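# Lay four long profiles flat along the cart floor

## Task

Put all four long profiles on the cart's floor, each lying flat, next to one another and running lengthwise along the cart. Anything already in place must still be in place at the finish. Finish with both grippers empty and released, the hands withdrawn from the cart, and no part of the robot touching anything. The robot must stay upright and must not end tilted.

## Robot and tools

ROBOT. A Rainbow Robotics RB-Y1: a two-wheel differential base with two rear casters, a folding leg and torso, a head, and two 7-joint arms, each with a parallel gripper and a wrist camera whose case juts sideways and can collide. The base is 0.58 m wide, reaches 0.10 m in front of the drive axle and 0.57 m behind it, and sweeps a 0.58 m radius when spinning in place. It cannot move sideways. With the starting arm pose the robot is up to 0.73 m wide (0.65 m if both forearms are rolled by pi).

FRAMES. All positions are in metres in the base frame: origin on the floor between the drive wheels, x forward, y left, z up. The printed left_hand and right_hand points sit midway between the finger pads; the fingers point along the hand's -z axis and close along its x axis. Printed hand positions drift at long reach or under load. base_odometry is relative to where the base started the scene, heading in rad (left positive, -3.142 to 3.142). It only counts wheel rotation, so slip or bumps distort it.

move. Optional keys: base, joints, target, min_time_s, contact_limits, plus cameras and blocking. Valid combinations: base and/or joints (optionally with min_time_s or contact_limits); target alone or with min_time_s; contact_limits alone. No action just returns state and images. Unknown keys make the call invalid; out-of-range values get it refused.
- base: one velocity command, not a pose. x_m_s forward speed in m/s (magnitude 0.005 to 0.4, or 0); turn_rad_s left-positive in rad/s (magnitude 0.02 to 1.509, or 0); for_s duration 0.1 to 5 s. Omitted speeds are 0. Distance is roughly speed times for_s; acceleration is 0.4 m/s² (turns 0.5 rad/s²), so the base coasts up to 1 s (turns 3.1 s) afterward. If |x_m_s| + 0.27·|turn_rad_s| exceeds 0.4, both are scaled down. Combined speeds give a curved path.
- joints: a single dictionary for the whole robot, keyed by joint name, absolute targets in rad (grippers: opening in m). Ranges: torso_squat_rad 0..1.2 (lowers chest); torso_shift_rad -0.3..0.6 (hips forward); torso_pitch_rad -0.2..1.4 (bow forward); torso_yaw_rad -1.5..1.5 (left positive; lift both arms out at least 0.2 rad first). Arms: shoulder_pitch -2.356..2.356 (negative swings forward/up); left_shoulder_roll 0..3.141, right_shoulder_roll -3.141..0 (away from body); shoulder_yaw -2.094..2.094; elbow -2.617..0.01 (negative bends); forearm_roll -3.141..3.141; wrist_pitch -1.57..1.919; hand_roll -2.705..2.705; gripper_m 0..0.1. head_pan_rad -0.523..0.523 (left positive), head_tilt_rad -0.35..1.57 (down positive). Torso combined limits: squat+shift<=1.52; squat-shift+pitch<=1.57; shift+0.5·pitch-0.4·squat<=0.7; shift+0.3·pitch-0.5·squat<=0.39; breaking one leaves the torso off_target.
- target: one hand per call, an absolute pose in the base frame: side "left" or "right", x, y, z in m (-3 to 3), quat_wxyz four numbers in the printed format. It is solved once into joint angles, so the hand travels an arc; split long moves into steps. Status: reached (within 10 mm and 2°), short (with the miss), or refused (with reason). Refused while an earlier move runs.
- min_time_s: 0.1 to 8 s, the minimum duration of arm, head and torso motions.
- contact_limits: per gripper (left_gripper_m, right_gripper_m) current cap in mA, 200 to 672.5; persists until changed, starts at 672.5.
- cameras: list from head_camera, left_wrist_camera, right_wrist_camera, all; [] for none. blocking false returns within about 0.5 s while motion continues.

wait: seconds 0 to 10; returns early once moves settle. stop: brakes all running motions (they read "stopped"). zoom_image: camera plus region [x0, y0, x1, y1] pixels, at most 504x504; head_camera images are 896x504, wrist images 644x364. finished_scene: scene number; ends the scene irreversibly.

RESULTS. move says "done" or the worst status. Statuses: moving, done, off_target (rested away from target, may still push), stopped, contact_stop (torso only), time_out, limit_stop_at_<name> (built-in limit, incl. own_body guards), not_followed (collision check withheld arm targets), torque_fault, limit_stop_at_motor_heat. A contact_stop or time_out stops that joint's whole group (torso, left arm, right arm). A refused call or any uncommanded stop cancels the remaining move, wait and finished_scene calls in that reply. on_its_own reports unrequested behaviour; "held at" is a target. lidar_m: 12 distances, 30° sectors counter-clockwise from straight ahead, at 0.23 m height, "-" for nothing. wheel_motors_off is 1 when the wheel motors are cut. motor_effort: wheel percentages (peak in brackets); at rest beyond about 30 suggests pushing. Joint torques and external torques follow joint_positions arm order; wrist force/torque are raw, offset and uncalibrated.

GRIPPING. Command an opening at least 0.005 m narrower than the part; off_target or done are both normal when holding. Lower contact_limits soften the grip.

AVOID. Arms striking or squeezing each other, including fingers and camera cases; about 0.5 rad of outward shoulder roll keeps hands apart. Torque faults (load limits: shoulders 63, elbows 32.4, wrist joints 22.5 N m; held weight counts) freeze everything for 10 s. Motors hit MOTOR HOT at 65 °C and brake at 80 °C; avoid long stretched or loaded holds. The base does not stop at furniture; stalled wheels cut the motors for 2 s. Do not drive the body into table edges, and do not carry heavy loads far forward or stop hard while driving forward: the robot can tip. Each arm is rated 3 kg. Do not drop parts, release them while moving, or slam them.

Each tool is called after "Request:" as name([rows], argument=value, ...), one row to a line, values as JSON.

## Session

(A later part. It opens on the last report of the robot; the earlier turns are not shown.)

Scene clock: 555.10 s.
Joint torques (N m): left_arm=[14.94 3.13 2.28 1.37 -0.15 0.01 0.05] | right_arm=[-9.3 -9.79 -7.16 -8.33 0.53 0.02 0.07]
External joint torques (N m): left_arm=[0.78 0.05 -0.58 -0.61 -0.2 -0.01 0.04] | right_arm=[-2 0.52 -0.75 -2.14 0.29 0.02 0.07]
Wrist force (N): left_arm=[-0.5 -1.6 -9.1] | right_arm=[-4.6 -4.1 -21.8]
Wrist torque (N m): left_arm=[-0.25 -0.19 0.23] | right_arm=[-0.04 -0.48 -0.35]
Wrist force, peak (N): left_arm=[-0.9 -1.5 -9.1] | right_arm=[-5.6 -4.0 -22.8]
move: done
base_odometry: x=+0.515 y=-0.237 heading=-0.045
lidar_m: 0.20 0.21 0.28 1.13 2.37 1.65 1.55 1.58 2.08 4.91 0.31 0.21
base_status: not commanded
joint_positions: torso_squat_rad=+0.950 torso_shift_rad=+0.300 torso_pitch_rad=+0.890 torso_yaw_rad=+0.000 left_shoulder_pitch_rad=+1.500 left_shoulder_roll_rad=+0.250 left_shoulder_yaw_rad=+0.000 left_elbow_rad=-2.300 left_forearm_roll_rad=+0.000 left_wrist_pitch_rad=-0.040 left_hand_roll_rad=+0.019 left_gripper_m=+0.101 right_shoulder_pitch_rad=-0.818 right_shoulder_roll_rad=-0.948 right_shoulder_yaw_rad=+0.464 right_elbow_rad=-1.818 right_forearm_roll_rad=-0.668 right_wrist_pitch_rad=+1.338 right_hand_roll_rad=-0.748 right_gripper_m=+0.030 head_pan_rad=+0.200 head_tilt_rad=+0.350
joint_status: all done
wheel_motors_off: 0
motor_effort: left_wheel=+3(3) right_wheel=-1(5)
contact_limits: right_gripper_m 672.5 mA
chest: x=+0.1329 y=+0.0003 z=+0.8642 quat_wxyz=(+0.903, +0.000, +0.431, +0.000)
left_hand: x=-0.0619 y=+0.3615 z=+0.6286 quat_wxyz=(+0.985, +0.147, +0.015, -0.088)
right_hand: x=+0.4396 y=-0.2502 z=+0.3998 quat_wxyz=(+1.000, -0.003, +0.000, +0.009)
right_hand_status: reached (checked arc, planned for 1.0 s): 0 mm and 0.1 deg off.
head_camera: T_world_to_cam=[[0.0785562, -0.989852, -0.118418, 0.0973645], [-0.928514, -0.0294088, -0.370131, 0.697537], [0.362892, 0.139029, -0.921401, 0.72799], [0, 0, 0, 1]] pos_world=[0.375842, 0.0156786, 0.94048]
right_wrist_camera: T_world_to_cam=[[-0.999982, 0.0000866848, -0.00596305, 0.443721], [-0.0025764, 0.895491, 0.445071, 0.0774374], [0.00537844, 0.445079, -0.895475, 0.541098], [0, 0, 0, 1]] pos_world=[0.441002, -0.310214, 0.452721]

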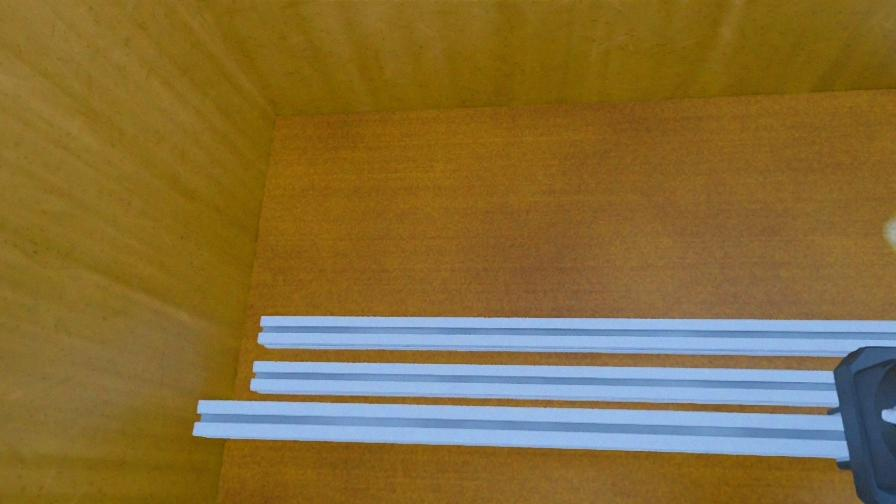

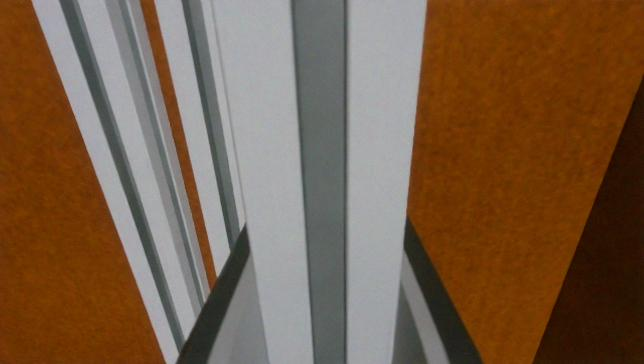

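Request:
move(target={"side":"right","x":0.442,"y":-0.247,"z":0.335,"quat_wxyz":[1,-0.0025,0,0.0085]}, min_time_s=0.9, cameras=["right_wrist_camera"])

Request:
move(target={"side":"right","x":0.442,"y":-0.247,"z":0.304,"quat_wxyz":[1,-0.0025,0,0.0085]}, min_time_s=0.8, cameras=["head_camera","right_wrist_camera"])

Scene clock: 570.77 s.
Joint torques (N m): left_arm=[15.97 3.71 2.19 1.73 -0.32 0 0.19] | right_arm=[-10.29 -10.48 -5.62 -8.41 0.48 -0.29 -0.22]
External joint torques (N m): left_arm=[1.8 0.63 -0.67 -0.25 -0.37 -0.02 0.19] | right_arm=[-2.61 -1.12 -0.19 -2.45 0.25 -0.25 -0.22]
Wrist force (N): left_arm=[-0.5 -1.4 -9.0] | right_arm=[-5.2 -4.5 -21.8]
Wrist torque (N m): left_arm=[-0.26 -0.21 0.23] | right_arm=[0.08 -0.54 -0.43]
Wrist force, peak (N): left_arm=[-0.4 -1.1 -9.5] | right_arm=[-5.2 -5.0 -22.7]
move: done
base_odometry: x=+0.515 y=-0.237 heading=-0.045
lidar_m: 0.19 0.21 0.28 1.14 2.36 1.65 1.54 1.58 2.08 4.91 0.31 0.22
base_status: not commanded
joint_positions: torso_squat_rad=+0.950 torso_shift_rad=+0.300 torso_pitch_rad=+0.890 torso_yaw_rad=+0.000 left_shoulder_pitch_rad=+1.500 left_shoulder_roll_rad=+0.250 left_shoulder_yaw_rad=+0.000 left_elbow_rad=-2.300 left_forearm_roll_rad=+0.000 left_wrist_pitch_rad=-0.040 left_hand_roll_rad=+0.019 left_gripper_m=+0.101 right_shoulder_pitch_rad=-0.872 right_shoulder_roll_rad=-0.810 right_shoulder_yaw_rad=+0.521 right_elbow_rad=-1.522 right_forearm_roll_rad=-0.596 right_wrist_pitch_rad=+1.173 right_hand_roll_rad=-0.648 right_gripper_m=+0.030 head_pan_rad=+0.200 head_tilt_rad=+0.350
joint_status: all done
wheel_motors_off: 0
motor_effort: left_wheel=+2(3) right_wheel=-4(5)
contact_limits: right_gripper_m 672.5 mA
chest: x=+0.1329 y=+0.0003 z=+0.8642 quat_wxyz=(+0.903, +0.000, +0.431, +0.000)
left_hand: x=-0.0619 y=+0.3615 z=+0.6286 quat_wxyz=(+0.985, +0.147, +0.015, -0.088)
right_hand: x=+0.4415 y=-0.2472 z=+0.3349 quat_wxyz=(+1.000, -0.003, +0.000, +0.008)
right_hand_status: reached (checked arc, planned for 0.9 s): 1 mm and 0.0 deg off.
right_wrist_camera: T_world_to_cam=[[-0.999981, 0.00111549, -0.00600599, 0.445468], [-0.00167508, 0.895428, 0.445203, 0.103216], [0.00587456, 0.445205, -0.895409, 0.481342], [0, 0, 0, 1]] pos_world=[0.442805, -0.307215, 0.387721]

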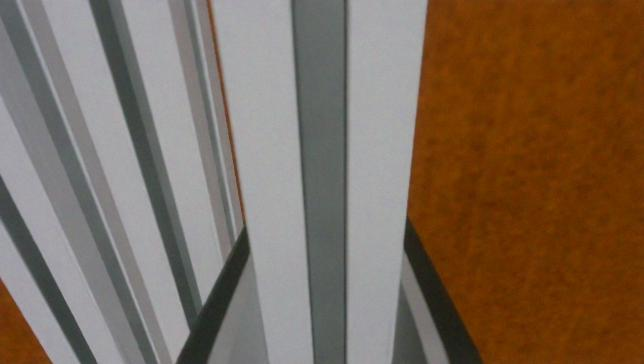

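Scene clock: 571.90 s.
Joint torques (N m): left_arm=[15.81 3.64 2.54 1.73 -0.46 0.32 0.13] | right_arm=[-10.11 -8.88 -4.77 -7.64 0.42 0.01 -0.03]
External joint torques (N m): left_arm=[1.64 0.56 -0.31 -0.25 -0.51 0.3 0.12] | right_arm=[-2.19 0.02 0.08 -2.01 0.2 0.01 -0.03]
Wrist force (N): left_arm=[-0.7 -1.6 -9.1] | right_arm=[-4.9 -4.2 -21.7]
Wrist torque (N m): left_arm=[-0.22 -0.23 0.22] | right_arm=[0.25 -0.52 -0.38]
Wrist force, peak (N): left_arm=[-0.9 -1.5 -9.3] | right_arm=[-5.8 -5.9 -21.8]
move: done
base_odometry: x=+0.515 y=-0.237 heading=-0.045
lidar_m: 0.19 0.21 0.28 1.13 2.37 1.65 1.54 1.58 2.08 4.90 0.32 0.21
base_status: not commanded
joint_positions: torso_squat_rad=+0.950 torso_shift_rad=+0.300 torso_pitch_rad=+0.890 torso_yaw_rad=+0.000 left_shoulder_pitch_rad=+1.500 left_shoulder_roll_rad=+0.250 left_shoulder_yaw_rad=+0.000 left_elbow_rad=-2.300 left_forearm_roll_rad=+0.000 left_wrist_pitch_rad=-0.040 left_hand_roll_rad=+0.019 left_gripper_m=+0.101 right_shoulder_pitch_rad=-0.905 right_shoulder_roll_rad=-0.743 right_shoulder_yaw_rad=+0.540 right_elbow_rad=-1.357 right_forearm_roll_rad=-0.578 right_wrist_pitch_rad=+1.080 right_hand_roll_rad=-0.593 right_gripper_m=+0.030 head_pan_rad=+0.200 head_tilt_rad=+0.350
joint_status: all done
wheel_motors_off: 0
motor_effort: left_wheel=+3(3) right_wheel=-2(5)
contact_limits: right_gripper_m 672.5 mA
chest: x=+0.1329 y=+0.0003 z=+0.8642 quat_wxyz=(+0.903, +0.000, +0.431, +0.000)
left_hand: x=-0.0619 y=+0.3615 z=+0.6286 quat_wxyz=(+0.985, +0.147, +0.015, -0.088)
right_hand: x=+0.4413 y=-0.2472 z=+0.3043 quat_wxyz=(+1.000, -0.003, +0.000, +0.008)
right_hand_status: reached (checked arc, planned for 0.8 s): 1 mm and 0.0 deg off.
head_camera: T_world_to_cam=[[0.0785562, -0.989852, -0.118418, 0.0973645], [-0.928514, -0.0294088, -0.370131, 0.697537], [0.362892, 0.139029, -0.921401, 0.72799], [0, 0, 0, 1]] pos_world=[0.375842, 0.0156786, 0.94048]
right_wrist_camera: T_world_to_cam=[[-0.999979, 0.00120428, -0.00640758, 0.445155], [-0.00177211, 0.895588, 0.444881, 0.117003], [0.00627431, 0.444883, -0.895567, 0.453814], [0, 0, 0, 1]] pos_world=[0.442506, -0.307216, 0.357221]

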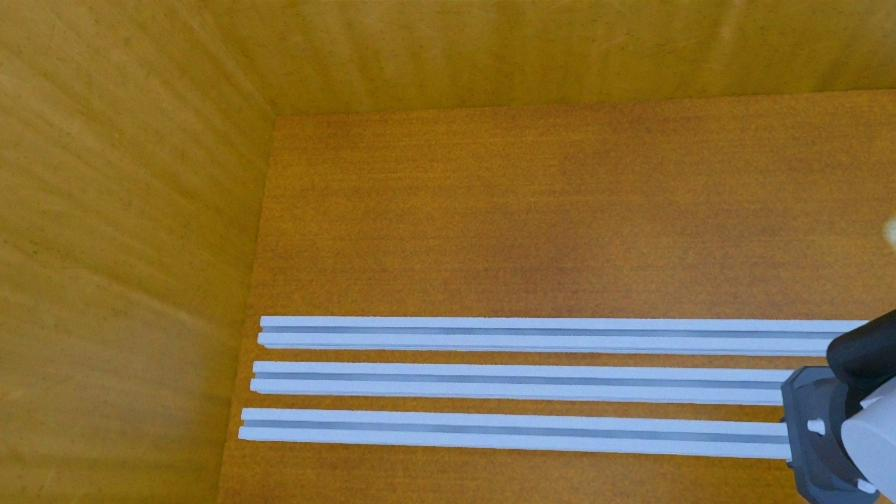

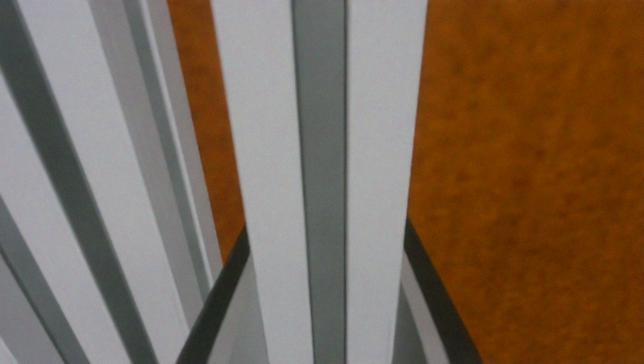

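Good. Lower, release, retreat.

Request:
move(target={"side":"right","x":0.442,"y":-0.247,"z":0.2995,"quat_wxyz":[1,-0.0025,0,0.0085]}, min_time_s=0.6, cameras=[])

Request:
move(contact_limits={"right_gripper_m":200}, cameras=[])

Request:
move(target={"side":"right","x":0.442,"y":-0.247,"z":0.301,"quat_wxyz":[1,-0.0025,0,0.0085]}, cameras=[])

Request:
move(joints={"right_gripper_m":0.039}, cameras=["right_wrist_camera"])

Request:
move(target={"side":"right","x":0.442,"y":-0.247,"z":0.32,"quat_wxyz":[1,-0.0025,0,0.0085]}, min_time_s=0.5, cameras=["right_wrist_camera"])

Scene clock: 577.63 s.
Joint torques (N m): left_arm=[15.94 3.03 2.21 1.79 -0.42 0.09 0.2] | right_arm=[-9.23 -6.41 -2.95 -2.73 2.08 -4.02 -0.07]
External joint torques (N m): left_arm=[1.77 -0.05 -0.64 -0.18 -0.47 0.07 0.2] | right_arm=[-1.22 2.45 1.83 2.82 1.86 -4.01 -0.08]
Wrist force (N): left_arm=[-0.9 -1.6 -9.3] | right_arm=[-18.2 -6.2 24.1]
Wrist torque (N m): left_arm=[-0.23 -0.23 0.20] | right_arm=[0.11 0.85 -0.25]
Wrist force, peak (N): left_arm=[-0.9 -1.2 -9.4] | right_arm=[-18.8 -7.0 28.4]
move: done
base_odometry: x=+0.515 y=-0.237 heading=-0.045
lidar_m: 0.20 0.20 0.28 1.13 2.38 1.66 1.55 1.59 2.09 4.91 0.30 0.21
base_status: not commanded
joint_positions: torso_squat_rad=+0.950 torso_shift_rad=+0.300 torso_pitch_rad=+0.889 torso_yaw_rad=+0.000 left_shoulder_pitch_rad=+1.500 left_shoulder_roll_rad=+0.250 left_shoulder_yaw_rad=+0.000 left_elbow_rad=-2.300 left_forearm_roll_rad=+0.000 left_wrist_pitch_rad=-0.040 left_hand_roll_rad=+0.019 left_gripper_m=+0.101 right_shoulder_pitch_rad=-0.913 right_shoulder_roll_rad=-0.733 right_shoulder_yaw_rad=+0.542 right_elbow_rad=-1.329 right_forearm_roll_rad=-0.578 right_wrist_pitch_rad=+1.065 right_hand_roll_rad=-0.583 right_gripper_m=+0.030 head_pan_rad=+0.200 head_tilt_rad=+0.350
joint_status: all done
wheel_motors_off: 0
motor_effort: left_wheel=+2(3) right_wheel=-2(5)
contact_limits: right_gripper_m 672.5 mA
chest: x=+0.1325 y=+0.0003 z=+0.8644 quat_wxyz=(+0.903, +0.000, +0.430, +0.000)
left_hand: x=-0.0620 y=+0.3615 z=+0.6285 quat_wxyz=(+0.985, +0.147, +0.014, -0.088)
right_hand: x=+0.4419 y=-0.2475 z=+0.3006 quat_wxyz=(+1.000, -0.003, +0.000, +0.008)
right_hand_status: reached (checked arc, planned for 0.6 s): 1 mm and 0.1 deg off.

Scene clock: 577.93 s.
Joint torques (N m): left_arm=[15.3 3.76 2.09 1.6 -0.37 0.16 0.41] | right_arm=[-9.58 -6.35 -3.24 -2.97 2.14 -3.87 -0.09]
External joint torques (N m): left_arm=[1.13 0.69 -0.76 -0.37 -0.42 0.14 0.4] | right_arm=[-1.57 2.52 1.53 2.59 1.91 -3.85 -0.09]
Wrist force (N): left_arm=[-0.7 -1.5 -9.1] | right_arm=[-17.7 -6.6 24.1]
Wrist torque (N m): left_arm=[-0.23 -0.23 0.21] | right_arm=[0.22 0.70 -0.23]
Wrist force, peak (N): left_arm=[-0.5 -1.9 -9.3] | right_arm=[-18.2 -6.7 25.2]
base_odometry: x=+0.515 y=-0.237 heading=-0.045
lidar_m: 0.20 0.21 0.28 1.13 2.36 1.66 1.55 1.58 2.09 4.92 0.31 0.22
base_status: not commanded
joint_positions: torso_squat_rad=+0.950 torso_shift_rad=+0.300 torso_pitch_rad=+0.889 torso_yaw_rad=+0.000 left_shoulder_pitch_rad=+1.500 left_shoulder_roll_rad=+0.250 left_shoulder_yaw_rad=+0.000 left_elbow_rad=-2.300 left_forearm_roll_rad=+0.000 left_wrist_pitch_rad=-0.040 left_hand_roll_rad=+0.019 left_gripper_m=+0.101 right_shoulder_pitch_rad=-0.913 right_shoulder_roll_rad=-0.733 right_shoulder_yaw_rad=+0.542 right_elbow_rad=-1.329 right_forearm_roll_rad=-0.578 right_wrist_pitch_rad=+1.065 right_hand_roll_rad=-0.583 right_gripper_m=+0.030 head_pan_rad=+0.200 head_tilt_rad=+0.350
joint_status: not commanded
wheel_motors_off: 0
motor_effort: left_wheel=+3(3) right_wheel=-3(3)
contact_limits: right_gripper_m 200 mA
chest: x=+0.1325 y=+0.0003 z=+0.8644 quat_wxyz=(+0.903, +0.000, +0.430, +0.000)
left_hand: x=-0.0620 y=+0.3615 z=+0.6285 quat_wxyz=(+0.985, +0.147, +0.014, -0.088)
right_hand: x=+0.4419 y=-0.2475 z=+0.3006 quat_wxyz=(+1.000, -0.003, +0.000, +0.008)

Scene clock: 578.47 s.
Joint torques (N m): left_arm=[14.97 3.63 2.77 1.57 -0.49 0.2 0.36] | right_arm=[-8.71 -7.31 -3.58 -3.02 1.91 -3.35 -0.19]
External joint torques (N m): left_arm=[0.81 0.56 -0.08 -0.4 -0.54 0.19 0.35] | right_arm=[-0.7 1.56 1.2 2.53 1.69 -3.34 -0.19]
Wrist force (N): left_arm=[-0.6 -1.4 -8.9] | right_arm=[-15.1 -5.5 16.9]
Wrist torque (N m): left_arm=[-0.25 -0.22 0.21] | right_arm=[0.20 0.49 -0.24]
Wrist force, peak (N): left_arm=[-1.0 -1.4 -9.3] | right_arm=[-17.5 -6.5 23.6]
move: done
base_odometry: x=+0.515 y=-0.237 heading=-0.045
lidar_m: 0.20 0.21 0.29 1.13 2.37 1.66 1.55 1.59 2.08 4.91 0.31 0.22
base_status: not commanded
joint_positions: torso_squat_rad=+0.950 torso_shift_rad=+0.300 torso_pitch_rad=+0.889 torso_yaw_rad=+0.000 left_shoulder_pitch_rad=+1.500 left_shoulder_roll_rad=+0.250 left_shoulder_yaw_rad=+0.000 left_elbow_rad=-2.300 left_forearm_roll_rad=+0.000 left_wrist_pitch_rad=-0.040 left_hand_roll_rad=+0.019 left_gripper_m=+0.101 right_shoulder_pitch_rad=-0.913 right_shoulder_roll_rad=-0.734 right_shoulder_yaw_rad=+0.542 right_elbow_rad=-1.329 right_forearm_roll_rad=-0.579 right_wrist_pitch_rad=+1.066 right_hand_roll_rad=-0.583 right_gripper_m=+0.030 head_pan_rad=+0.200 head_tilt_rad=+0.350
joint_status: all done
wheel_motors_off: 0
motor_effort: left_wheel=+2(3) right_wheel=-1(3)
contact_limits: right_gripper_m 200 mA
chest: x=+0.1325 y=+0.0003 z=+0.8644 quat_wxyz=(+0.903, +0.000, +0.430, +0.000)
left_hand: x=-0.0620 y=+0.3615 z=+0.6285 quat_wxyz=(+0.985, +0.147, +0.014, -0.088)
right_hand: x=+0.4418 y=-0.2477 z=+0.3007 quat_wxyz=(+1.000, -0.003, +0.000, +0.008)
right_hand_status: reached (checked arc, planned for 0.0 s): 1 mm and 0.1 deg off.

Scene clock: 579.03 s.
Joint torques (N m): left_arm=[14.97 3.6 2.14 1.47 -0.39 -0.03 0.28] | right_arm=[-4.79 -7.26 -2.5 -3.16 0.13 0.21 -0.43]
External joint torques (N m): left_arm=[0.8 0.52 -0.71 -0.5 -0.44 -0.04 0.27] | right_arm=[3.25 1.61 2.28 2.41 -0.1 0.23 -0.43]
Wrist force (N): left_arm=[-0.8 -1.3 -8.8] | right_arm=[-1.0 -5.6 -0.5]
Wrist torque (N m): left_arm=[-0.27 -0.24 0.22] | right_arm=[0.13 -0.34 -0.36]
Wrist force, peak (N): left_arm=[-1.0 -1.1 -9.2] | right_arm=[-15.0 -5.6 16.6]
move: done
base_odometry: x=+0.515 y=-0.237 heading=-0.045
lidar_m: 0.20 0.20 0.27 1.12 2.37 1.65 1.55 1.59 2.08 4.92 0.31 0.21
base_status: not commanded
joint_positions: torso_squat_rad=+0.950 torso_shift_rad=+0.300 torso_pitch_rad=+0.889 torso_yaw_rad=+0.000 left_shoulder_pitch_rad=+1.500 left_shoulder_roll_rad=+0.250 left_shoulder_yaw_rad=+0.000 left_elbow_rad=-2.300 left_forearm_roll_rad=+0.000 left_wrist_pitch_rad=-0.040 left_hand_roll_rad=+0.019 left_gripper_m=+0.101 right_shoulder_pitch_rad=-0.914 right_shoulder_roll_rad=-0.734 right_shoulder_yaw_rad=+0.542 right_elbow_rad=-1.329 right_forearm_roll_rad=-0.578 right_wrist_pitch_rad=+1.065 right_hand_roll_rad=-0.583 right_gripper_m=+0.039 head_pan_rad=+0.200 head_tilt_rad=+0.350
joint_status: all done
wheel_motors_off: 0
motor_effort: left_wheel=+3(3) right_wheel=-2(3)
contact_limits: right_gripper_m 200 mA
chest: x=+0.1326 y=+0.0003 z=+0.8644 quat_wxyz=(+0.903, +0.000, +0.430, +0.000)
left_hand: x=-0.0620 y=+0.3615 z=+0.6285 quat_wxyz=(+0.985, +0.147, +0.014, -0.088)
right_hand: x=+0.4428 y=-0.2474 z=+0.3010 quat_wxyz=(+1.000, -0.003, -0.001, +0.009)
right_wrist_camera: T_world_to_cam=[[-0.999959, 0.00094382, -0.0090019, 0.447469], [-0.00316051, 0.895538, 0.444974, 0.119263], [0.00848152, 0.444984, -0.895498, 0.449879], [0, 0, 0, 1]] pos_world=[0.444012, -0.307416, 0.353825]

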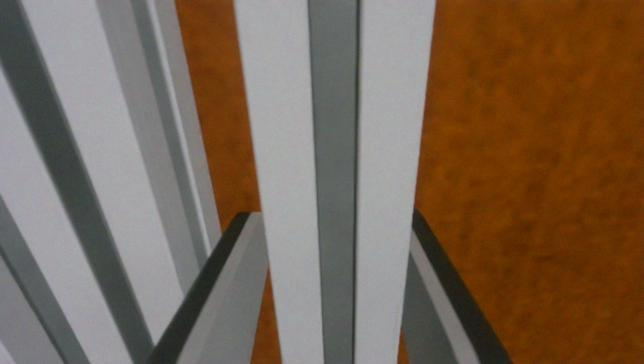

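Scene clock: 579.87 s.
Joint torques (N m): left_arm=[15.37 3.15 2.48 1.64 -0.34 0.18 0.39] | right_arm=[-7.19 -10.67 -5.3 -6.81 0.38 -0.09 -0.49]
External joint torques (N m): left_arm=[1.2 0.08 -0.37 -0.34 -0.39 0.16 0.38] | right_arm=[0.65 -1.53 -0.15 -1.01 0.15 -0.07 -0.49]
Wrist force (N): left_arm=[-0.3 -1.3 -9.4] | right_arm=[-5.0 -4.6 -12.7]
Wrist torque (N m): left_arm=[-0.24 -0.18 0.21] | right_arm=[0.08 -0.51 -0.36]
Wrist force, peak (N): left_arm=[-0.6 -1.4 -9.4] | right_arm=[-5.5 -5.3 -13.0]
move: done
base_odometry: x=+0.515 y=-0.237 heading=-0.045
lidar_m: 0.20 0.21 0.28 1.13 2.37 1.65 1.54 1.58 2.08 4.91 0.31 0.21
base_status: not commanded
joint_positions: torso_squat_rad=+0.950 torso_shift_rad=+0.300 torso_pitch_rad=+0.890 torso_yaw_rad=+0.000 left_shoulder_pitch_rad=+1.500 left_shoulder_roll_rad=+0.250 left_shoulder_yaw_rad=+0.000 left_elbow_rad=-2.300 left_forearm_roll_rad=+0.000 left_wrist_pitch_rad=-0.040 left_hand_roll_rad=+0.019 left_gripper_m=+0.101 right_shoulder_pitch_rad=-0.890 right_shoulder_roll_rad=-0.776 right_shoulder_yaw_rad=+0.531 right_elbow_rad=-1.439 right_forearm_roll_rad=-0.588 right_wrist_pitch_rad=+1.127 right_hand_roll_rad=-0.620 right_gripper_m=+0.039 head_pan_rad=+0.200 head_tilt_rad=+0.350
joint_status: all done
wheel_motors_off: 0
motor_effort: left_wheel=+3(3) right_wheel=-3(4)
contact_limits: right_gripper_m 200 mA
chest: x=+0.1327 y=+0.0003 z=+0.8643 quat_wxyz=(+0.903, +0.000, +0.430, +0.000)
left_hand: x=-0.0620 y=+0.3615 z=+0.6285 quat_wxyz=(+0.985, +0.147, +0.014, -0.088)
right_hand: x=+0.4420 y=-0.2467 z=+0.3197 quat_wxyz=(+1.000, -0.002, +0.000, +0.009)
right_hand_status: reached (checked arc, planned for 0.5 s): 0 mm and 0.0 deg off.
right_wrist_camera: T_world_to_cam=[[-0.99998, 0.000584939, -0.00627423, 0.445812], [-0.00227399, 0.895092, 0.445875, 0.109535], [0.00587682, 0.445881, -0.895073, 0.467632], [0, 0, 0, 1]] pos_world=[0.443304, -0.306813, 0.372523]

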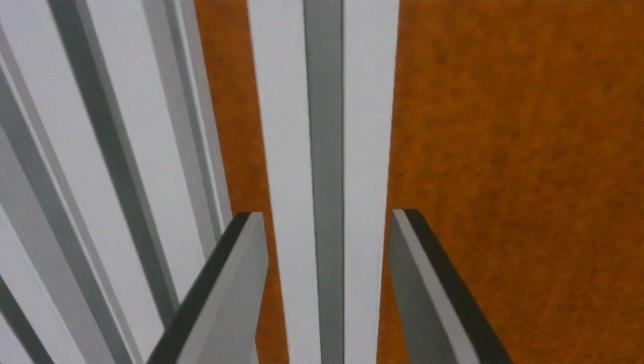

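Request:
move(target={"side":"right","x":0.442,"y":-0.245,"z":0.4,"quat_wxyz":[1,-0.0025,0,0.007]}, min_time_s=0.7, cameras=["right_wrist_camera"])

Request:
move(target={"side":"right","x":0.44,"y":-0.22,"z":0.55,"quat_wxyz":[1,0,0,0]}, min_time_s=0.9, cameras=[])

Request:
move(target={"side":"right","x":0.42,"y":-0.21,"z":0.72,"quat_wxyz":[1,0,0,0.001]}, min_time_s=1, cameras=["head_camera"])

Request:
move(base={"x_m_s":-0.3,"for_s":1.82}, joints={"torso_squat_rad":0.75,"torso_shift_rad":0,"torso_pitch_rad":0.35,"head_pan_rad":0,"head_tilt_rad":0.5}, cameras=[])

Request:
move(base={"turn_rad_s":0.6,"for_s":2.687}, joints={"right_shoulder_pitch_rad":-0.074,"right_shoulder_roll_rad":-0.05,"right_shoulder_yaw_rad":-0.047,"right_elbow_rad":-1.8,"right_forearm_roll_rad":0.313,"right_wrist_pitch_rad":-0.119,"right_hand_roll_rad":1.25,"right_gripper_m":0.045,"left_shoulder_pitch_rad":0.9,"left_shoulder_roll_rad":0.15}, cameras=[])

Request:
move(base={"x_m_s":0.35,"for_s":3.51}, joints={"torso_squat_rad":1.19}, cameras=[])

Request:
move(base={"turn_rad_s":-0.6,"for_s":2.63}, cameras=["head_camera"])

Scene clock: 590.93 s.
Joint torques (N m): left_arm=[15.15 3.44 2.08 1.39 -0.11 -0.12 0.2] | right_arm=[-6.95 -10.58 -5.92 -6.99 0.27 -0.15 -0.43]
External joint torques (N m): left_arm=[0.98 0.36 -0.77 -0.58 -0.16 -0.13 0.19] | right_arm=[0.61 -0.46 0.46 -0.73 0.03 -0.14 -0.43]
Wrist force (N): left_arm=[-1.1 -1.8 -8.9] | right_arm=[-4.9 -4.0 -12.8]
Wrist torque (N m): left_arm=[-0.22 -0.29 0.23] | right_arm=[-0.01 -0.51 -0.34]
Wrist force, peak (N): left_arm=[-0.8 -1.4 -9.5] | right_arm=[-5.5 -5.0 -13.4]
move: done
base_odometry: x=+0.515 y=-0.237 heading=-0.045
lidar_m: 0.20 0.21 0.28 1.13 2.36 1.66 1.54 1.59 2.08 4.91 0.30 0.22
base_status: not commanded
joint_positions: torso_squat_rad=+0.950 torso_shift_rad=+0.300 torso_pitch_rad=+0.890 torso_yaw_rad=+0.000 left_shoulder_pitch_rad=+1.500 left_shoulder_roll_rad=+0.250 left_shoulder_yaw_rad=+0.000 left_elbow_rad=-2.300 left_forearm_roll_rad=+0.000 left_wrist_pitch_rad=-0.040 left_hand_roll_rad=+0.019 left_gripper_m=+0.101 right_shoulder_pitch_rad=-0.835 right_shoulder_roll_rad=-0.935 right_shoulder_yaw_rad=+0.471 right_elbow_rad=-1.811 right_forearm_roll_rad=-0.662 right_wrist_pitch_rad=+1.348 right_hand_roll_rad=-0.756 right_gripper_m=+0.039 head_pan_rad=+0.200 head_tilt_rad=+0.350
joint_status: all done
wheel_motors_off: 0
motor_effort: left_wheel=+3(3) right_wheel=-2(5)
contact_limits: right_gripper_m 200 mA
chest: x=+0.1327 y=+0.0003 z=+0.8643 quat_wxyz=(+0.903, +0.000, +0.430, +0.000)
left_hand: x=-0.0620 y=+0.3615 z=+0.6285 quat_wxyz=(+0.985, +0.147, +0.014, -0.088)
right_hand: x=+0.4421 y=-0.2449 z=+0.3998 quat_wxyz=(+1.000, -0.002, +0.000, +0.007)
right_hand_status: reached (checked arc, planned for 0.7 s): 0 mm and 0.0 deg off.
right_wrist_camera: T_world_to_cam=[[-0.999972, 0.00353565, -0.00657857, 0.447255], [0.000233568, 0.895217, 0.445631, 0.071161], [0.00746484, 0.445617, -0.895193, 0.537753], [0, 0, 0, 1]] pos_world=[0.443211, -0.304917, 0.452623]

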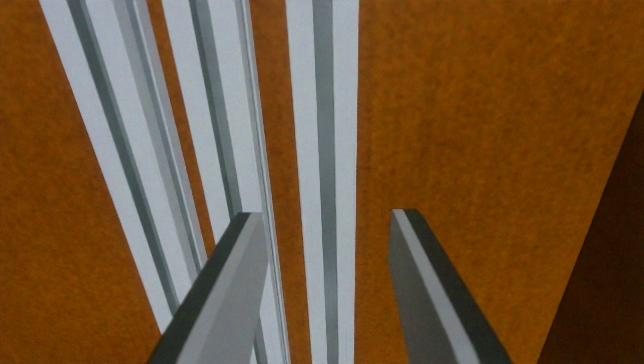

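Scene clock: 592.30 s.
Joint torques (N m): left_arm=[15.75 3.18 2.03 1.5 -0.54 0.16 -0.18] | right_arm=[-7.88 -11.77 -6.57 -5.6 0.39 -0.19 -0.23]
External joint torques (N m): left_arm=[1.58 0.1 -0.82 -0.48 -0.59 0.14 -0.19] | right_arm=[0.74 -1.23 0.74 -0.29 0.17 -0.18 -0.23]
Wrist force (N): left_arm=[-0.8 -1.6 -9.0] | right_arm=[-4.9 -4.2 -12.6]
Wrist torque (N m): left_arm=[-0.24 -0.24 0.21] | right_arm=[-0.02 -0.51 -0.36]
Wrist force, peak (N): left_arm=[-0.6 -1.5 -9.3] | right_arm=[-5.6 -3.6 -13.8]
move: done
base_odometry: x=+0.515 y=-0.237 heading=-0.045
lidar_m: 0.20 0.21 0.29 1.13 2.37 1.66 1.55 1.59 2.08 4.91 0.30 0.21
base_status: not commanded
joint_positions: torso_squat_rad=+0.950 torso_shift_rad=+0.300 torso_pitch_rad=+0.890 torso_yaw_rad=+0.000 left_shoulder_pitch_rad=+1.500 left_shoulder_roll_rad=+0.250 left_shoulder_yaw_rad=+0.000 left_elbow_rad=-2.300 left_forearm_roll_rad=+0.000 left_wrist_pitch_rad=-0.040 left_hand_roll_rad=+0.019 left_gripper_m=+0.101 right_shoulder_pitch_rad=-0.931 right_shoulder_roll_rad=-1.102 right_shoulder_yaw_rad=+0.309 right_elbow_rad=-2.279 right_forearm_roll_rad=-0.932 right_wrist_pitch_rad=+1.755 right_hand_roll_rad=-1.024 right_gripper_m=+0.039 head_pan_rad=+0.200 head_tilt_rad=+0.350
joint_status: all done
wheel_motors_off: 0
motor_effort: left_wheel=+3(4) right_wheel=-1(5)
contact_limits: right_gripper_m 200 mA
chest: x=+0.1327 y=+0.0003 z=+0.8643 quat_wxyz=(+0.903, +0.000, +0.430, +0.000)
left_hand: x=-0.0620 y=+0.3615 z=+0.6285 quat_wxyz=(+0.985, +0.147, +0.015, -0.088)
right_hand: x=+0.4401 y=-0.2200 z=+0.5497 quat_wxyz=(+1.000, +0.000, +0.000, +0.000)
right_hand_status: reached (checked arc, planned for 0.9 s): 0 mm and 0.1 deg off.

Scene clock: 593.83 s.
Joint torques (N m): left_arm=[14.78 3.45 1.78 1.84 -0.19 0.15 0.15] | right_arm=[-9.09 -11.61 -6.3 -0.18 0.66 -0.04 -0.09]
External joint torques (N m): left_arm=[0.62 0.38 -1.08 -0.14 -0.24 0.13 0.15] | right_arm=[0.97 -0.71 1.16 -0.32 0.46 -0.03 -0.09]
Wrist force (N): left_arm=[-0.5 -1.5 -8.9] | right_arm=[-5.2 -4.1 -12.7]
Wrist torque (N m): left_arm=[-0.25 -0.21 0.22] | right_arm=[-0.03 -0.58 -0.33]
Wrist force, peak (N): left_arm=[-0.4 -1.6 -9.4] | right_arm=[-4.9 -4.3 -13.4]
move: done
base_odometry: x=+0.515 y=-0.237 heading=-0.045
lidar_m: 0.20 0.21 0.28 1.13 2.37 1.65 1.54 1.59 2.08 4.91 0.31 0.21
base_status: not commanded
joint_positions: torso_squat_rad=+0.950 torso_shift_rad=+0.300 torso_pitch_rad=+0.890 torso_yaw_rad=+0.000 left_shoulder_pitch_rad=+1.500 left_shoulder_roll_rad=+0.250 left_shoulder_yaw_rad=+0.000 left_elbow_rad=-2.300 left_forearm_roll_rad=+0.000 left_wrist_pitch_rad=-0.040 left_hand_roll_rad=+0.019 left_gripper_m=+0.101 right_shoulder_pitch_rad=-1.392 right_shoulder_roll_rad=-1.419 right_shoulder_yaw_rad=+0.193 right_elbow_rad=-2.499 right_forearm_roll_rad=-1.654 right_wrist_pitch_rad=+1.919 right_hand_roll_rad=-1.411 right_gripper_m=+0.039 head_pan_rad=+0.200 head_tilt_rad=+0.350
joint_status: all done
wheel_motors_off: 0
motor_effort: left_wheel=+4(4) right_wheel=-3(5)
contact_limits: right_gripper_m 200 mA
chest: x=+0.1327 y=+0.0003 z=+0.8643 quat_wxyz=(+0.903, +0.000, +0.430, +0.000)
left_hand: x=-0.0620 y=+0.3615 z=+0.6285 quat_wxyz=(+0.985, +0.147, +0.015, -0.088)
right_hand: x=+0.4200 y=-0.2103 z=+0.7200 quat_wxyz=(+1.000, +0.001, -0.001, +0.001)
right_hand_status: reached (checked arc, planned for 1.0 s): 0 mm and 0.2 deg off.
head_camera: T_world_to_cam=[[0.0785716, -0.989864, -0.118306, 0.0973804], [-0.928383, -0.0294151, -0.370459, 0.697649], [0.363224, 0.138941, -0.921284, 0.727906], [0, 0, 0, 1]] pos_world=[0.375641, 0.0157788, 0.940579]

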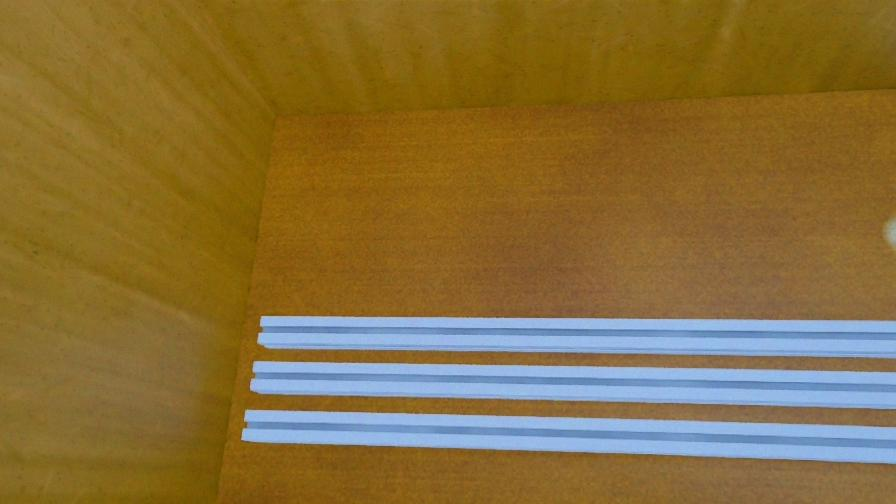

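Scene clock: 596.80 s.
Joint torques (N m): left_arm=[13.61 4.52 2.53 -3.72 -0.31 -0.75 -0.09] | right_arm=[-10.32 -8.19 -5.69 3.92 1.35 -0.07 -0.04]
External joint torques (N m): left_arm=[0.93 0.71 -0.94 -0.38 -0.38 0.18 -0.07] | right_arm=[0.46 -0.18 0.93 -0.08 0.24 0.09 -0.06]
Wrist force (N): left_arm=[-3.8 -1.9 -8.2] | right_arm=[-8.4 -4.2 -11.8]
Wrist torque (N m): left_arm=[-0.18 -0.35 0.23] | right_arm=[-0.03 -0.74 -0.38]
Wrist force, peak (N): left_arm=[-0.4 -1.3 -9.7] | right_arm=[-8.4 -4.2 -12.2]
move: done
base_odometry: x=-0.035 y=-0.212 heading=-0.047
lidar_m: 0.75 0.77 1.37 4.98 1.53 1.08 0.99 1.02 1.34 3.16 1.12 0.79
base_status: done (sent for 1.83 of 1.83 s)
joint_positions: torso_squat_rad=+0.750 torso_shift_rad=+0.000 torso_pitch_rad=+0.350 torso_yaw_rad=+0.000 left_shoulder_pitch_rad=+1.500 left_shoulder_roll_rad=+0.250 left_shoulder_yaw_rad=+0.000 left_elbow_rad=-2.300 left_forearm_roll_rad=+0.000 left_wrist_pitch_rad=-0.040 left_hand_roll_rad=+0.019 left_gripper_m=+0.101 right_shoulder_pitch_rad=-1.392 right_shoulder_roll_rad=-1.419 right_shoulder_yaw_rad=+0.193 right_elbow_rad=-2.499 right_forearm_roll_rad=-1.653 right_wrist_pitch_rad=+1.919 right_hand_roll_rad=-1.411 right_gripper_m=+0.039 head_pan_rad=+0.000 head_tilt_rad=+0.500
joint_status: all done
wheel_motors_off: 0
motor_effort: left_wheel=-22(38) right_wheel=+19(43)
contact_limits: right_gripper_m 200 mA
chest: x=-0.1221 y=+0.0003 z=+1.0834 quat_wxyz=(+0.985, +0.000, +0.174, +0.000)
left_hand: x=-0.1679 y=+0.3616 z=+0.7810 quat_wxyz=(+0.953, +0.165, -0.249, -0.046)
right_hand: x=+0.1985 y=-0.2102 z=+1.1074 quat_wxyz=(+0.964, +0.001, -0.268, +0.001)

Scene clock: 601.07 s.
Joint torques (N m): left_arm=[7.89 2.37 2.67 -7.71 -0.5 -1.88 0.14] | right_arm=[-6.99 -1.24 -0.93 -11.49 0.21 -1.7 -0.59]
External joint torques (N m): left_arm=[0.72 -0.55 0.05 0.4 -0.56 -0.21 0.18] | right_arm=[-0.81 0.33 -0.2 -1.04 0.14 0.14 -0.59]
Wrist force (N): left_arm=[-6.3 -1.3 -5.7] | right_arm=[-4.0 1.8 -6.0]
Wrist torque (N m): left_arm=[-0.17 -0.49 0.27] | right_arm=[-0.41 -0.42 -0.36]
Wrist force, peak (N): left_arm=[-5.4 -1.7 -7.5] | right_arm=[-9.5 -4.7 -12.1]
move: done
base_odometry: x=-0.035 y=-0.212 heading=+1.573
lidar_m: 4.02 1.42 1.05 1.00 1.05 1.42 3.79 1.07 0.79 0.75 0.79 1.35
base_status: done (sent for 2.7 of 2.7 s)
joint_positions: torso_squat_rad=+0.750 torso_shift_rad=+0.000 torso_pitch_rad=+0.350 torso_yaw_rad=+0.000 left_shoulder_pitch_rad=+0.900 left_shoulder_roll_rad=+0.150 left_shoulder_yaw_rad=+0.000 left_elbow_rad=-2.300 left_forearm_roll_rad=+0.000 left_wrist_pitch_rad=-0.040 left_hand_roll_rad=+0.019 left_gripper_m=+0.101 right_shoulder_pitch_rad=-0.074 right_shoulder_roll_rad=-0.050 right_shoulder_yaw_rad=-0.047 right_elbow_rad=-1.800 right_forearm_roll_rad=+0.313 right_wrist_pitch_rad=-0.119 right_hand_roll_rad=+1.250 right_gripper_m=+0.045 head_pan_rad=+0.000 head_tilt_rad=+0.500
joint_status: all done
wheel_motors_off: 0
motor_effort: left_wheel=+2(47) right_wheel=+20(57)
contact_limits: right_gripper_m 200 mA
chest: x=-0.1220 y=+0.0003 z=+1.0834 quat_wxyz=(+0.985, +0.000, +0.174, +0.000)
left_hand: x=+0.0708 y=+0.3288 z=+0.7998 quat_wxyz=(+0.840, +0.125, -0.526, -0.031)
right_hand: x=+0.3435 y=-0.2306 z=+0.8561 quat_wxyz=(+0.465, -0.519, -0.512, +0.503)

Scene clock: 605.80 s.
Joint torques (N m): left_arm=[7.48 1.75 1.73 -7.81 -0.11 -1.53 0.22] | right_arm=[-5.72 -0.89 -0.89 -11.29 0.02 -1.99 -0.48]
External joint torques (N m): left_arm=[0.31 -1.17 -0.89 0.3 -0.17 0.13 0.27] | right_arm=[0.46 0.69 -0.15 -0.83 -0.06 -0.15 -0.48]
Wrist force (N): left_arm=[-6.8 -1.1 -5.7] | right_arm=[-3.8 1.8 -6.0]
Wrist torque (N m): left_arm=[-0.24 -0.62 0.31] | right_arm=[-0.35 -0.41 -0.35]
Wrist force, peak (N): left_arm=[-6.8 -1.2 -6.4] | right_arm=[-4.1 1.9 -6.4]
move: done
base_odometry: x=-0.038 y=+1.013 heading=+1.573
lidar_m: 4.11 1.45 1.06 1.02 1.05 1.43 3.78 1.15 1.03 0.91 0.99 2.19
base_status: done (sent for 3.5 of 3.5 s)
joint_positions: torso_squat_rad=+1.190 torso_shift_rad=+0.000 torso_pitch_rad=+0.350 torso_yaw_rad=+0.000 left_shoulder_pitch_rad=+0.900 left_shoulder_roll_rad=+0.150 left_shoulder_yaw_rad=+0.000 left_elbow_rad=-2.300 left_forearm_roll_rad=+0.000 left_wrist_pitch_rad=-0.040 left_hand_roll_rad=+0.019 left_gripper_m=+0.101 right_shoulder_pitch_rad=-0.074 right_shoulder_roll_rad=-0.050 right_shoulder_yaw_rad=-0.047 right_elbow_rad=-1.800 right_forearm_roll_rad=+0.313 right_wrist_pitch_rad=-0.119 right_hand_roll_rad=+1.250 right_gripper_m=+0.045 head_pan_rad=+0.000 head_tilt_rad=+0.500
joint_status: all done
wheel_motors_off: 0
motor_effort: left_wheel=+9(44) right_wheel=-8(51)
contact_limits: right_gripper_m 200 mA
chest: x=-0.1219 y=+0.0003 z=+0.8313 quat_wxyz=(+0.985, +0.000, +0.174, +0.000)
left_hand: x=+0.0708 y=+0.3287 z=+0.5477 quat_wxyz=(+0.841, +0.125, -0.526, -0.031)
right_hand: x=+0.3436 y=-0.2306 z=+0.6040 quat_wxyz=(+0.465, -0.519, -0.512, +0.503)

Scene clock: 610.00 s.
Joint torques (N m): left_arm=[7.89 1.75 1.85 -8.07 -0.09 -1.73 0.14] | right_arm=[-6.3 -1.25 -0.49 -11.23 0.02 -1.98 -0.54]
External joint torques (N m): left_arm=[0.72 -1.17 -0.77 0.04 -0.14 -0.07 0.18] | right_arm=[-0.12 0.32 0.24 -0.77 -0.05 -0.14 -0.53]
Wrist force (N): left_arm=[-6.3 -1.2 -5.9] | right_arm=[-4.0 1.9 -6.2]
Wrist torque (N m): left_arm=[-0.22 -0.58 0.28] | right_arm=[-0.36 -0.43 -0.36]
Wrist force, peak (N): left_arm=[-6.8 -1.1 -5.9] | right_arm=[-3.8 1.9 -6.2]
move: done
base_odometry: x=-0.038 y=+1.012 heading=-0.006
lidar_m: 0.90 1.00 2.16 4.31 1.48 1.07 1.00 1.04 1.40 3.66 1.16 1.05
base_status: done (sent for 2.63 of 2.63 s)
joint_positions: torso_squat_rad=+1.190 torso_shift_rad=+0.000 torso_pitch_rad=+0.350 torso_yaw_rad=+0.000 left_shoulder_pitch_rad=+0.900 left_shoulder_roll_rad=+0.150 left_shoulder_yaw_rad=+0.000 left_elbow_rad=-2.300 left_forearm_roll_rad=+0.000 left_wrist_pitch_rad=-0.040 left_hand_roll_rad=+0.019 left_gripper_m=+0.101 right_shoulder_pitch_rad=-0.074 right_shoulder_roll_rad=-0.050 right_shoulder_yaw_rad=-0.047 right_elbow_rad=-1.800 right_forearm_roll_rad=+0.313 right_wrist_pitch_rad=-0.119 right_hand_roll_rad=+1.250 right_gripper_m=+0.045 head_pan_rad=+0.000 head_tilt_rad=+0.500
joint_status: not commanded
wheel_motors_off: 0
motor_effort: left_wheel=+17(38) right_wheel=+2(45)
contact_limits: right_gripper_m 200 mA
chest: x=-0.1219 y=+0.0003 z=+0.8313 quat_wxyz=(+0.985, +0.000, +0.174, +0.000)
left_hand: x=+0.0708 y=+0.3287 z=+0.5477 quat_wxyz=(+0.841, +0.125, -0.526, -0.031)
right_hand: x=+0.3436 y=-0.2306 z=+0.6040 quat_wxyz=(+0.465, -0.519, -0.512, +0.503)
head_camera: T_world_to_cam=[[-0.0573788, -0.998222, 0.016159, -0.0122631], [-0.717706, 0.0299927, -0.6957, 0.737258], [0.693978, -0.0515158, -0.718151, 0.690375], [0, 0, 0, 1]] pos_world=[0.0493255, 0.00121162, 1.0089]

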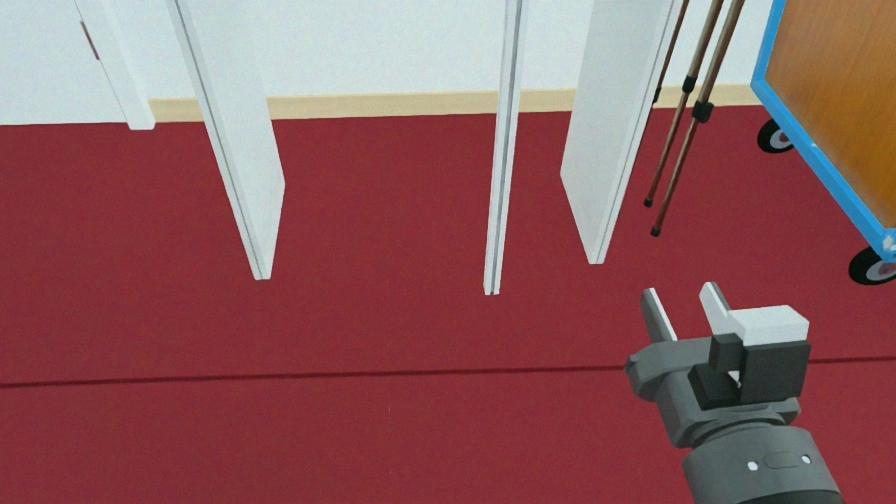

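Request:
move(base={"x_m_s":0.35,"for_s":1.3}, cameras=["right_wrist_camera"])

Request:
zoom_image(camera="right_wrist_camera", region=[130, 130, 430, 300])

Scene clock: 614.97 s.
Joint torques (N m): left_arm=[7.71 1.86 2.6 -8.05 -0.23 -1.59 0.24] | right_arm=[-5.31 -1.09 -0.32 -11.2 0.08 -2 -0.58]
External joint torques (N m): left_arm=[0.53 -1.05 -0.02 0.06 -0.28 0.07 0.28] | right_arm=[0.87 0.48 0.42 -0.74 0 -0.16 -0.57]
Wrist force (N): left_arm=[-6.3 -1.6 -5.9] | right_arm=[-3.8 2.0 -6.3]
Wrist torque (N m): left_arm=[-0.19 -0.56 0.29] | right_arm=[-0.36 -0.42 -0.36]
Wrist force, peak (N): left_arm=[-6.7 -1.3 -6.3] | right_arm=[-3.9 2.0 -6.4]
move: done
base_odometry: x=+0.417 y=+1.010 heading=-0.007
lidar_m: 1.11 0.58 1.53 4.01 2.14 1.54 1.45 1.50 2.03 1.27 0.92 0.46
base_status: done (sent for 1.3 of 1.3 s)
joint_positions: torso_squat_rad=+1.190 torso_shift_rad=+0.000 torso_pitch_rad=+0.350 torso_yaw_rad=+0.000 left_shoulder_pitch_rad=+0.900 left_shoulder_roll_rad=+0.150 left_shoulder_yaw_rad=+0.000 left_elbow_rad=-2.300 left_forearm_roll_rad=+0.000 left_wrist_pitch_rad=-0.040 left_hand_roll_rad=+0.019 left_gripper_m=+0.101 right_shoulder_pitch_rad=-0.074 right_shoulder_roll_rad=-0.050 right_shoulder_yaw_rad=-0.047 right_elbow_rad=-1.800 right_forearm_roll_rad=+0.313 right_wrist_pitch_rad=-0.119 right_hand_roll_rad=+1.250 right_gripper_m=+0.045 head_pan_rad=+0.000 head_tilt_rad=+0.500
joint_status: not commanded
wheel_motors_off: 0
motor_effort: left_wheel=-7(51) right_wheel=+7(43)
contact_limits: right_gripper_m 200 mA
chest: x=-0.1219 y=+0.0003 z=+0.8313 quat_wxyz=(+0.985, +0.000, +0.174, +0.000)
left_hand: x=+0.0708 y=+0.3287 z=+0.5477 quat_wxyz=(+0.841, +0.125, -0.526, -0.031)
right_hand: x=+0.3436 y=-0.2306 z=+0.6040 quat_wxyz=(+0.465, -0.519, -0.512, +0.503)
right_wrist_camera: T_world_to_cam=[[0.0379017, -0.998857, 0.029115, -0.259343], [-0.392779, -0.0416822, -0.918688, 0.71048], [0.918851, 0.0233841, -0.39391, 0.00167612], [0, 0, 0, 1]] pos_world=[0.287352, -0.229472, 0.660921]

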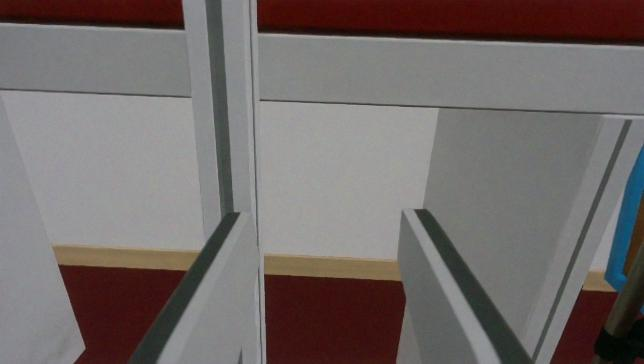

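Scaled by 1.680 (camera's finer frame: 920x520).

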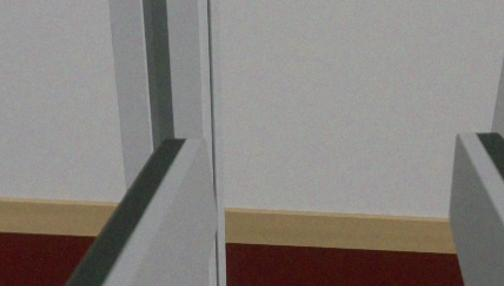

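Request:
move(target={"side":"right","x":0.375,"y":-0.168,"z":0.55,"quat_wxyz":[0.5123,-0.4873,-0.4873,0.5123]}, min_time_s=0.8, cameras=[])

Request:
move(target={"side":"right","x":0.425,"y":-0.168,"z":0.55,"quat_wxyz":[0.5123,-0.4873,-0.4873,0.5123]}, min_time_s=0.8, cameras=["right_wrist_camera"])

Request:
zoom_image(camera="right_wrist_camera", region=[220, 160, 420, 270])

Scene clock: 622.27 s.
Joint torques (N m): left_arm=[8.54 1.7 2.1 -7.93 -0.13 -1.53 0.12] | right_arm=[-8.71 1.05 0.25 -11.27 0.94 -1.25 -0.63]
External joint torques (N m): left_arm=[1.36 -1.22 -0.52 0.18 -0.19 0.13 0.17] | right_arm=[0.12 0.32 -0.03 -1.07 0.48 -0.11 -0.62]
Wrist force (N): left_arm=[-6.4 -1.3 -5.8] | right_arm=[-4.5 1.6 -6.4]
Wrist torque (N m): left_arm=[-0.20 -0.59 0.30] | right_arm=[-0.31 -0.46 -0.39]
Wrist force, peak (N): left_arm=[-7.0 -1.0 -5.8] | right_arm=[-4.1 1.6 -6.9]
move: done
base_odometry: x=+0.417 y=+1.010 heading=-0.007
lidar_m: 1.11 0.58 1.53 4.02 2.14 1.54 1.46 1.50 2.04 1.26 0.91 0.46
base_status: not commanded
joint_positions: torso_squat_rad=+1.190 torso_shift_rad=+0.000 torso_pitch_rad=+0.350 torso_yaw_rad=+0.000 left_shoulder_pitch_rad=+0.900 left_shoulder_roll_rad=+0.150 left_shoulder_yaw_rad=+0.000 left_elbow_rad=-2.300 left_forearm_roll_rad=+0.000 left_wrist_pitch_rad=-0.040 left_hand_roll_rad=+0.019 left_gripper_m=+0.101 right_shoulder_pitch_rad=-0.234 right_shoulder_roll_rad=+0.000 right_shoulder_yaw_rad=+0.087 right_elbow_rad=-1.545 right_forearm_roll_rad=-0.943 right_wrist_pitch_rad=-0.196 right_hand_roll_rad=+2.527 right_gripper_m=+0.045 head_pan_rad=+0.000 head_tilt_rad=+0.500
joint_status: all done
wheel_motors_off: 0
motor_effort: left_wheel=-8(8) right_wheel=+8(11)
contact_limits: right_gripper_m 200 mA
chest: x=-0.1219 y=+0.0003 z=+0.8313 quat_wxyz=(+0.985, +0.000, +0.174, +0.000)
left_hand: x=+0.0708 y=+0.3288 z=+0.5477 quat_wxyz=(+0.841, +0.125, -0.526, -0.031)
right_hand: x=+0.3750 y=-0.1680 z=+0.5498 quat_wxyz=(+0.509, -0.488, -0.491, +0.512)
right_hand_status: reached (checked arc, planned for 1.2 s): 0 mm and 0.6 deg off.

Scene clock: 623.40 s.
Joint torques (N m): left_arm=[8.08 1.63 1.86 -7.86 -0.1 -1.51 0.11] | right_arm=[-11.71 -1.22 0.23 -10.77 0.34 -1.13 0.05]
External joint torques (N m): left_arm=[0.9 -1.29 -0.76 0.25 -0.16 0.15 0.15] | right_arm=[0.36 -1.03 0.07 -0.59 -0.13 -0.03 0.06]
Wrist force (N): left_arm=[-6.3 -1.1 -5.9] | right_arm=[-4.4 1.3 -6.9]
Wrist torque (N m): left_arm=[-0.23 -0.56 0.29] | right_arm=[-0.30 -0.46 -0.38]
Wrist force, peak (N): left_arm=[-6.3 -1.7 -6.4] | right_arm=[-4.9 1.5 -7.1]
move: done
base_odometry: x=+0.417 y=+1.010 heading=-0.007
lidar_m: 1.11 0.59 1.53 4.02 2.14 1.56 1.45 1.51 2.04 1.26 0.91 0.46
base_status: not commanded
joint_positions: torso_squat_rad=+1.190 torso_shift_rad=+0.000 torso_pitch_rad=+0.350 torso_yaw_rad=+0.000 left_shoulder_pitch_rad=+0.900 left_shoulder_roll_rad=+0.150 left_shoulder_yaw_rad=+0.000 left_elbow_rad=-2.300 left_forearm_roll_rad=+0.000 left_wrist_pitch_rad=-0.040 left_hand_roll_rad=+0.019 left_gripper_m=+0.101 right_shoulder_pitch_rad=-0.427 right_shoulder_roll_rad=-0.009 right_shoulder_yaw_rad=+0.022 right_elbow_rad=-1.358 right_forearm_roll_rad=-0.989 right_wrist_pitch_rad=-0.198 right_hand_roll_rad=+2.552 right_gripper_m=+0.045 head_pan_rad=+0.000 head_tilt_rad=+0.500
joint_status: all done
wheel_motors_off: 0
motor_effort: left_wheel=-8(9) right_wheel=+11(12)
contact_limits: right_gripper_m 200 mA
chest: x=-0.1219 y=+0.0003 z=+0.8313 quat_wxyz=(+0.985, +0.000, +0.174, +0.000)
left_hand: x=+0.0708 y=+0.3288 z=+0.5477 quat_wxyz=(+0.841, +0.125, -0.526, -0.031)
right_hand: x=+0.4250 y=-0.1678 z=+0.5501 quat_wxyz=(+0.512, -0.487, -0.487, +0.512)
right_hand_status: reached (checked arc, planned for 0.8 s): 0 mm and 0.0 deg off.
right_wrist_camera: T_world_to_cam=[[0.00579041, -0.999811, -0.0185549, -0.158427], [-0.494168, 0.0132702, -0.869265, 0.720677], [0.869347, 0.0142026, -0.493998, -0.0212879], [0, 0, 0, 1]] pos_world=[0.37556, -0.167658, 0.613004]

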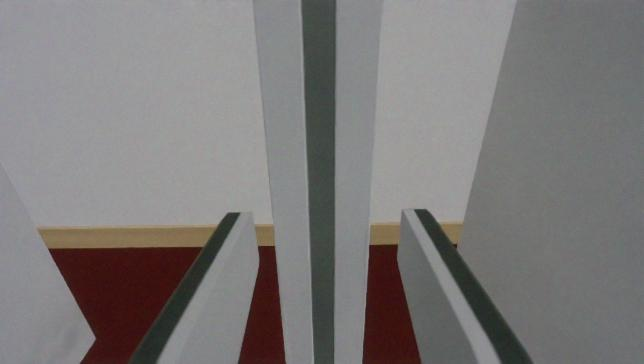

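Scaled by 2.520 (camera's finer frame: 920x520).

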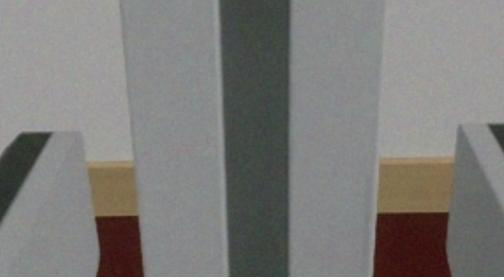

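Request:
move(target={"side":"right","x":0.457,"y":-0.1655,"z":0.55,"quat_wxyz":[0.5123,-0.4873,-0.4873,0.5123]}, min_time_s=0.8, cameras=["right_wrist_camera"])

Request:
zoom_image(camera="right_wrist_camera", region=[220, 160, 420, 270])

Scene clock: 628.23 s.
Joint torques (N m): left_arm=[7.69 1.43 2.14 -8.39 -0.21 -1.67 0.07] | right_arm=[-14.24 -2.47 -0.12 -10.72 0.57 -1.48 -0.6]
External joint torques (N m): left_arm=[0.51 -1.49 -0.48 -0.28 -0.26 0 0.11] | right_arm=[-0.03 -1.32 0.03 -0.64 0.05 -0.32 -0.59]
Wrist force (N): left_arm=[-6.5 -1.4 -5.7] | right_arm=[-4.2 1.3 -6.8]
Wrist torque (N m): left_arm=[-0.21 -0.59 0.28] | right_arm=[-0.31 -0.46 -0.36]
Wrist force, peak (N): left_arm=[-6.8 -1.5 -6.0] | right_arm=[-4.3 1.3 -7.2]
move: done
base_odometry: x=+0.417 y=+1.010 heading=-0.007
lidar_m: 1.11 0.58 1.53 4.02 2.14 1.54 1.46 1.51 2.02 1.26 0.92 0.46
base_status: not commanded
joint_positions: torso_squat_rad=+1.190 torso_shift_rad=+0.000 torso_pitch_rad=+0.350 torso_yaw_rad=+0.000 left_shoulder_pitch_rad=+0.900 left_shoulder_roll_rad=+0.150 left_shoulder_yaw_rad=+0.000 left_elbow_rad=-2.300 left_forearm_roll_rad=+0.000 left_wrist_pitch_rad=-0.040 left_hand_roll_rad=+0.019 left_gripper_m=+0.101 right_shoulder_pitch_rad=-0.559 right_shoulder_roll_rad=-0.040 right_shoulder_yaw_rad=+0.013 right_elbow_rad=-1.206 right_forearm_roll_rad=-0.994 right_wrist_pitch_rad=-0.232 right_hand_roll_rad=+2.516 right_gripper_m=+0.045 head_pan_rad=+0.000 head_tilt_rad=+0.500
joint_status: all done
wheel_motors_off: 0
motor_effort: left_wheel=-7(9) right_wheel=+9(12)
contact_limits: right_gripper_m 200 mA
chest: x=-0.1219 y=+0.0003 z=+0.8313 quat_wxyz=(+0.985, +0.000, +0.174, +0.000)
left_hand: x=+0.0708 y=+0.3288 z=+0.5477 quat_wxyz=(+0.841, +0.125, -0.526, -0.031)
right_hand: x=+0.4566 y=-0.1657 z=+0.5504 quat_wxyz=(+0.513, -0.487, -0.486, +0.513)
right_hand_status: reached (checked arc, planned for 0.8 s): 1 mm and 0.2 deg off.
right_wrist_camera: T_world_to_cam=[[0.00486095, -0.999835, -0.0174853, -0.15659], [-0.496711, 0.0127618, -0.867822, 0.736766], [0.867902, 0.0129036, -0.496567, -0.046818], [0, 0, 0, 1]] pos_world=[0.407354, -0.165362, 0.613395]

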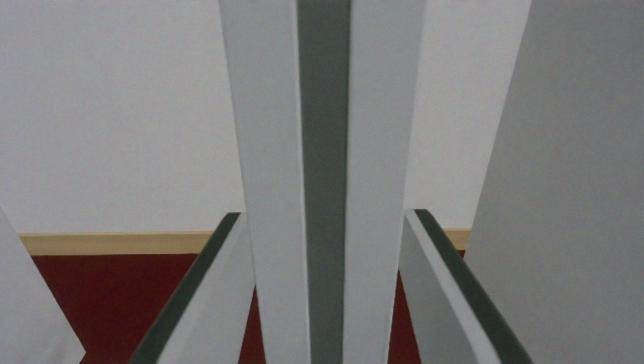

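Scaled by 2.520 (camera's finer frame: 920x520).

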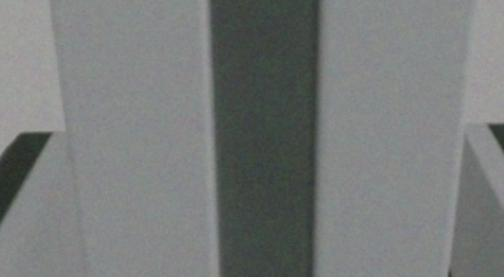

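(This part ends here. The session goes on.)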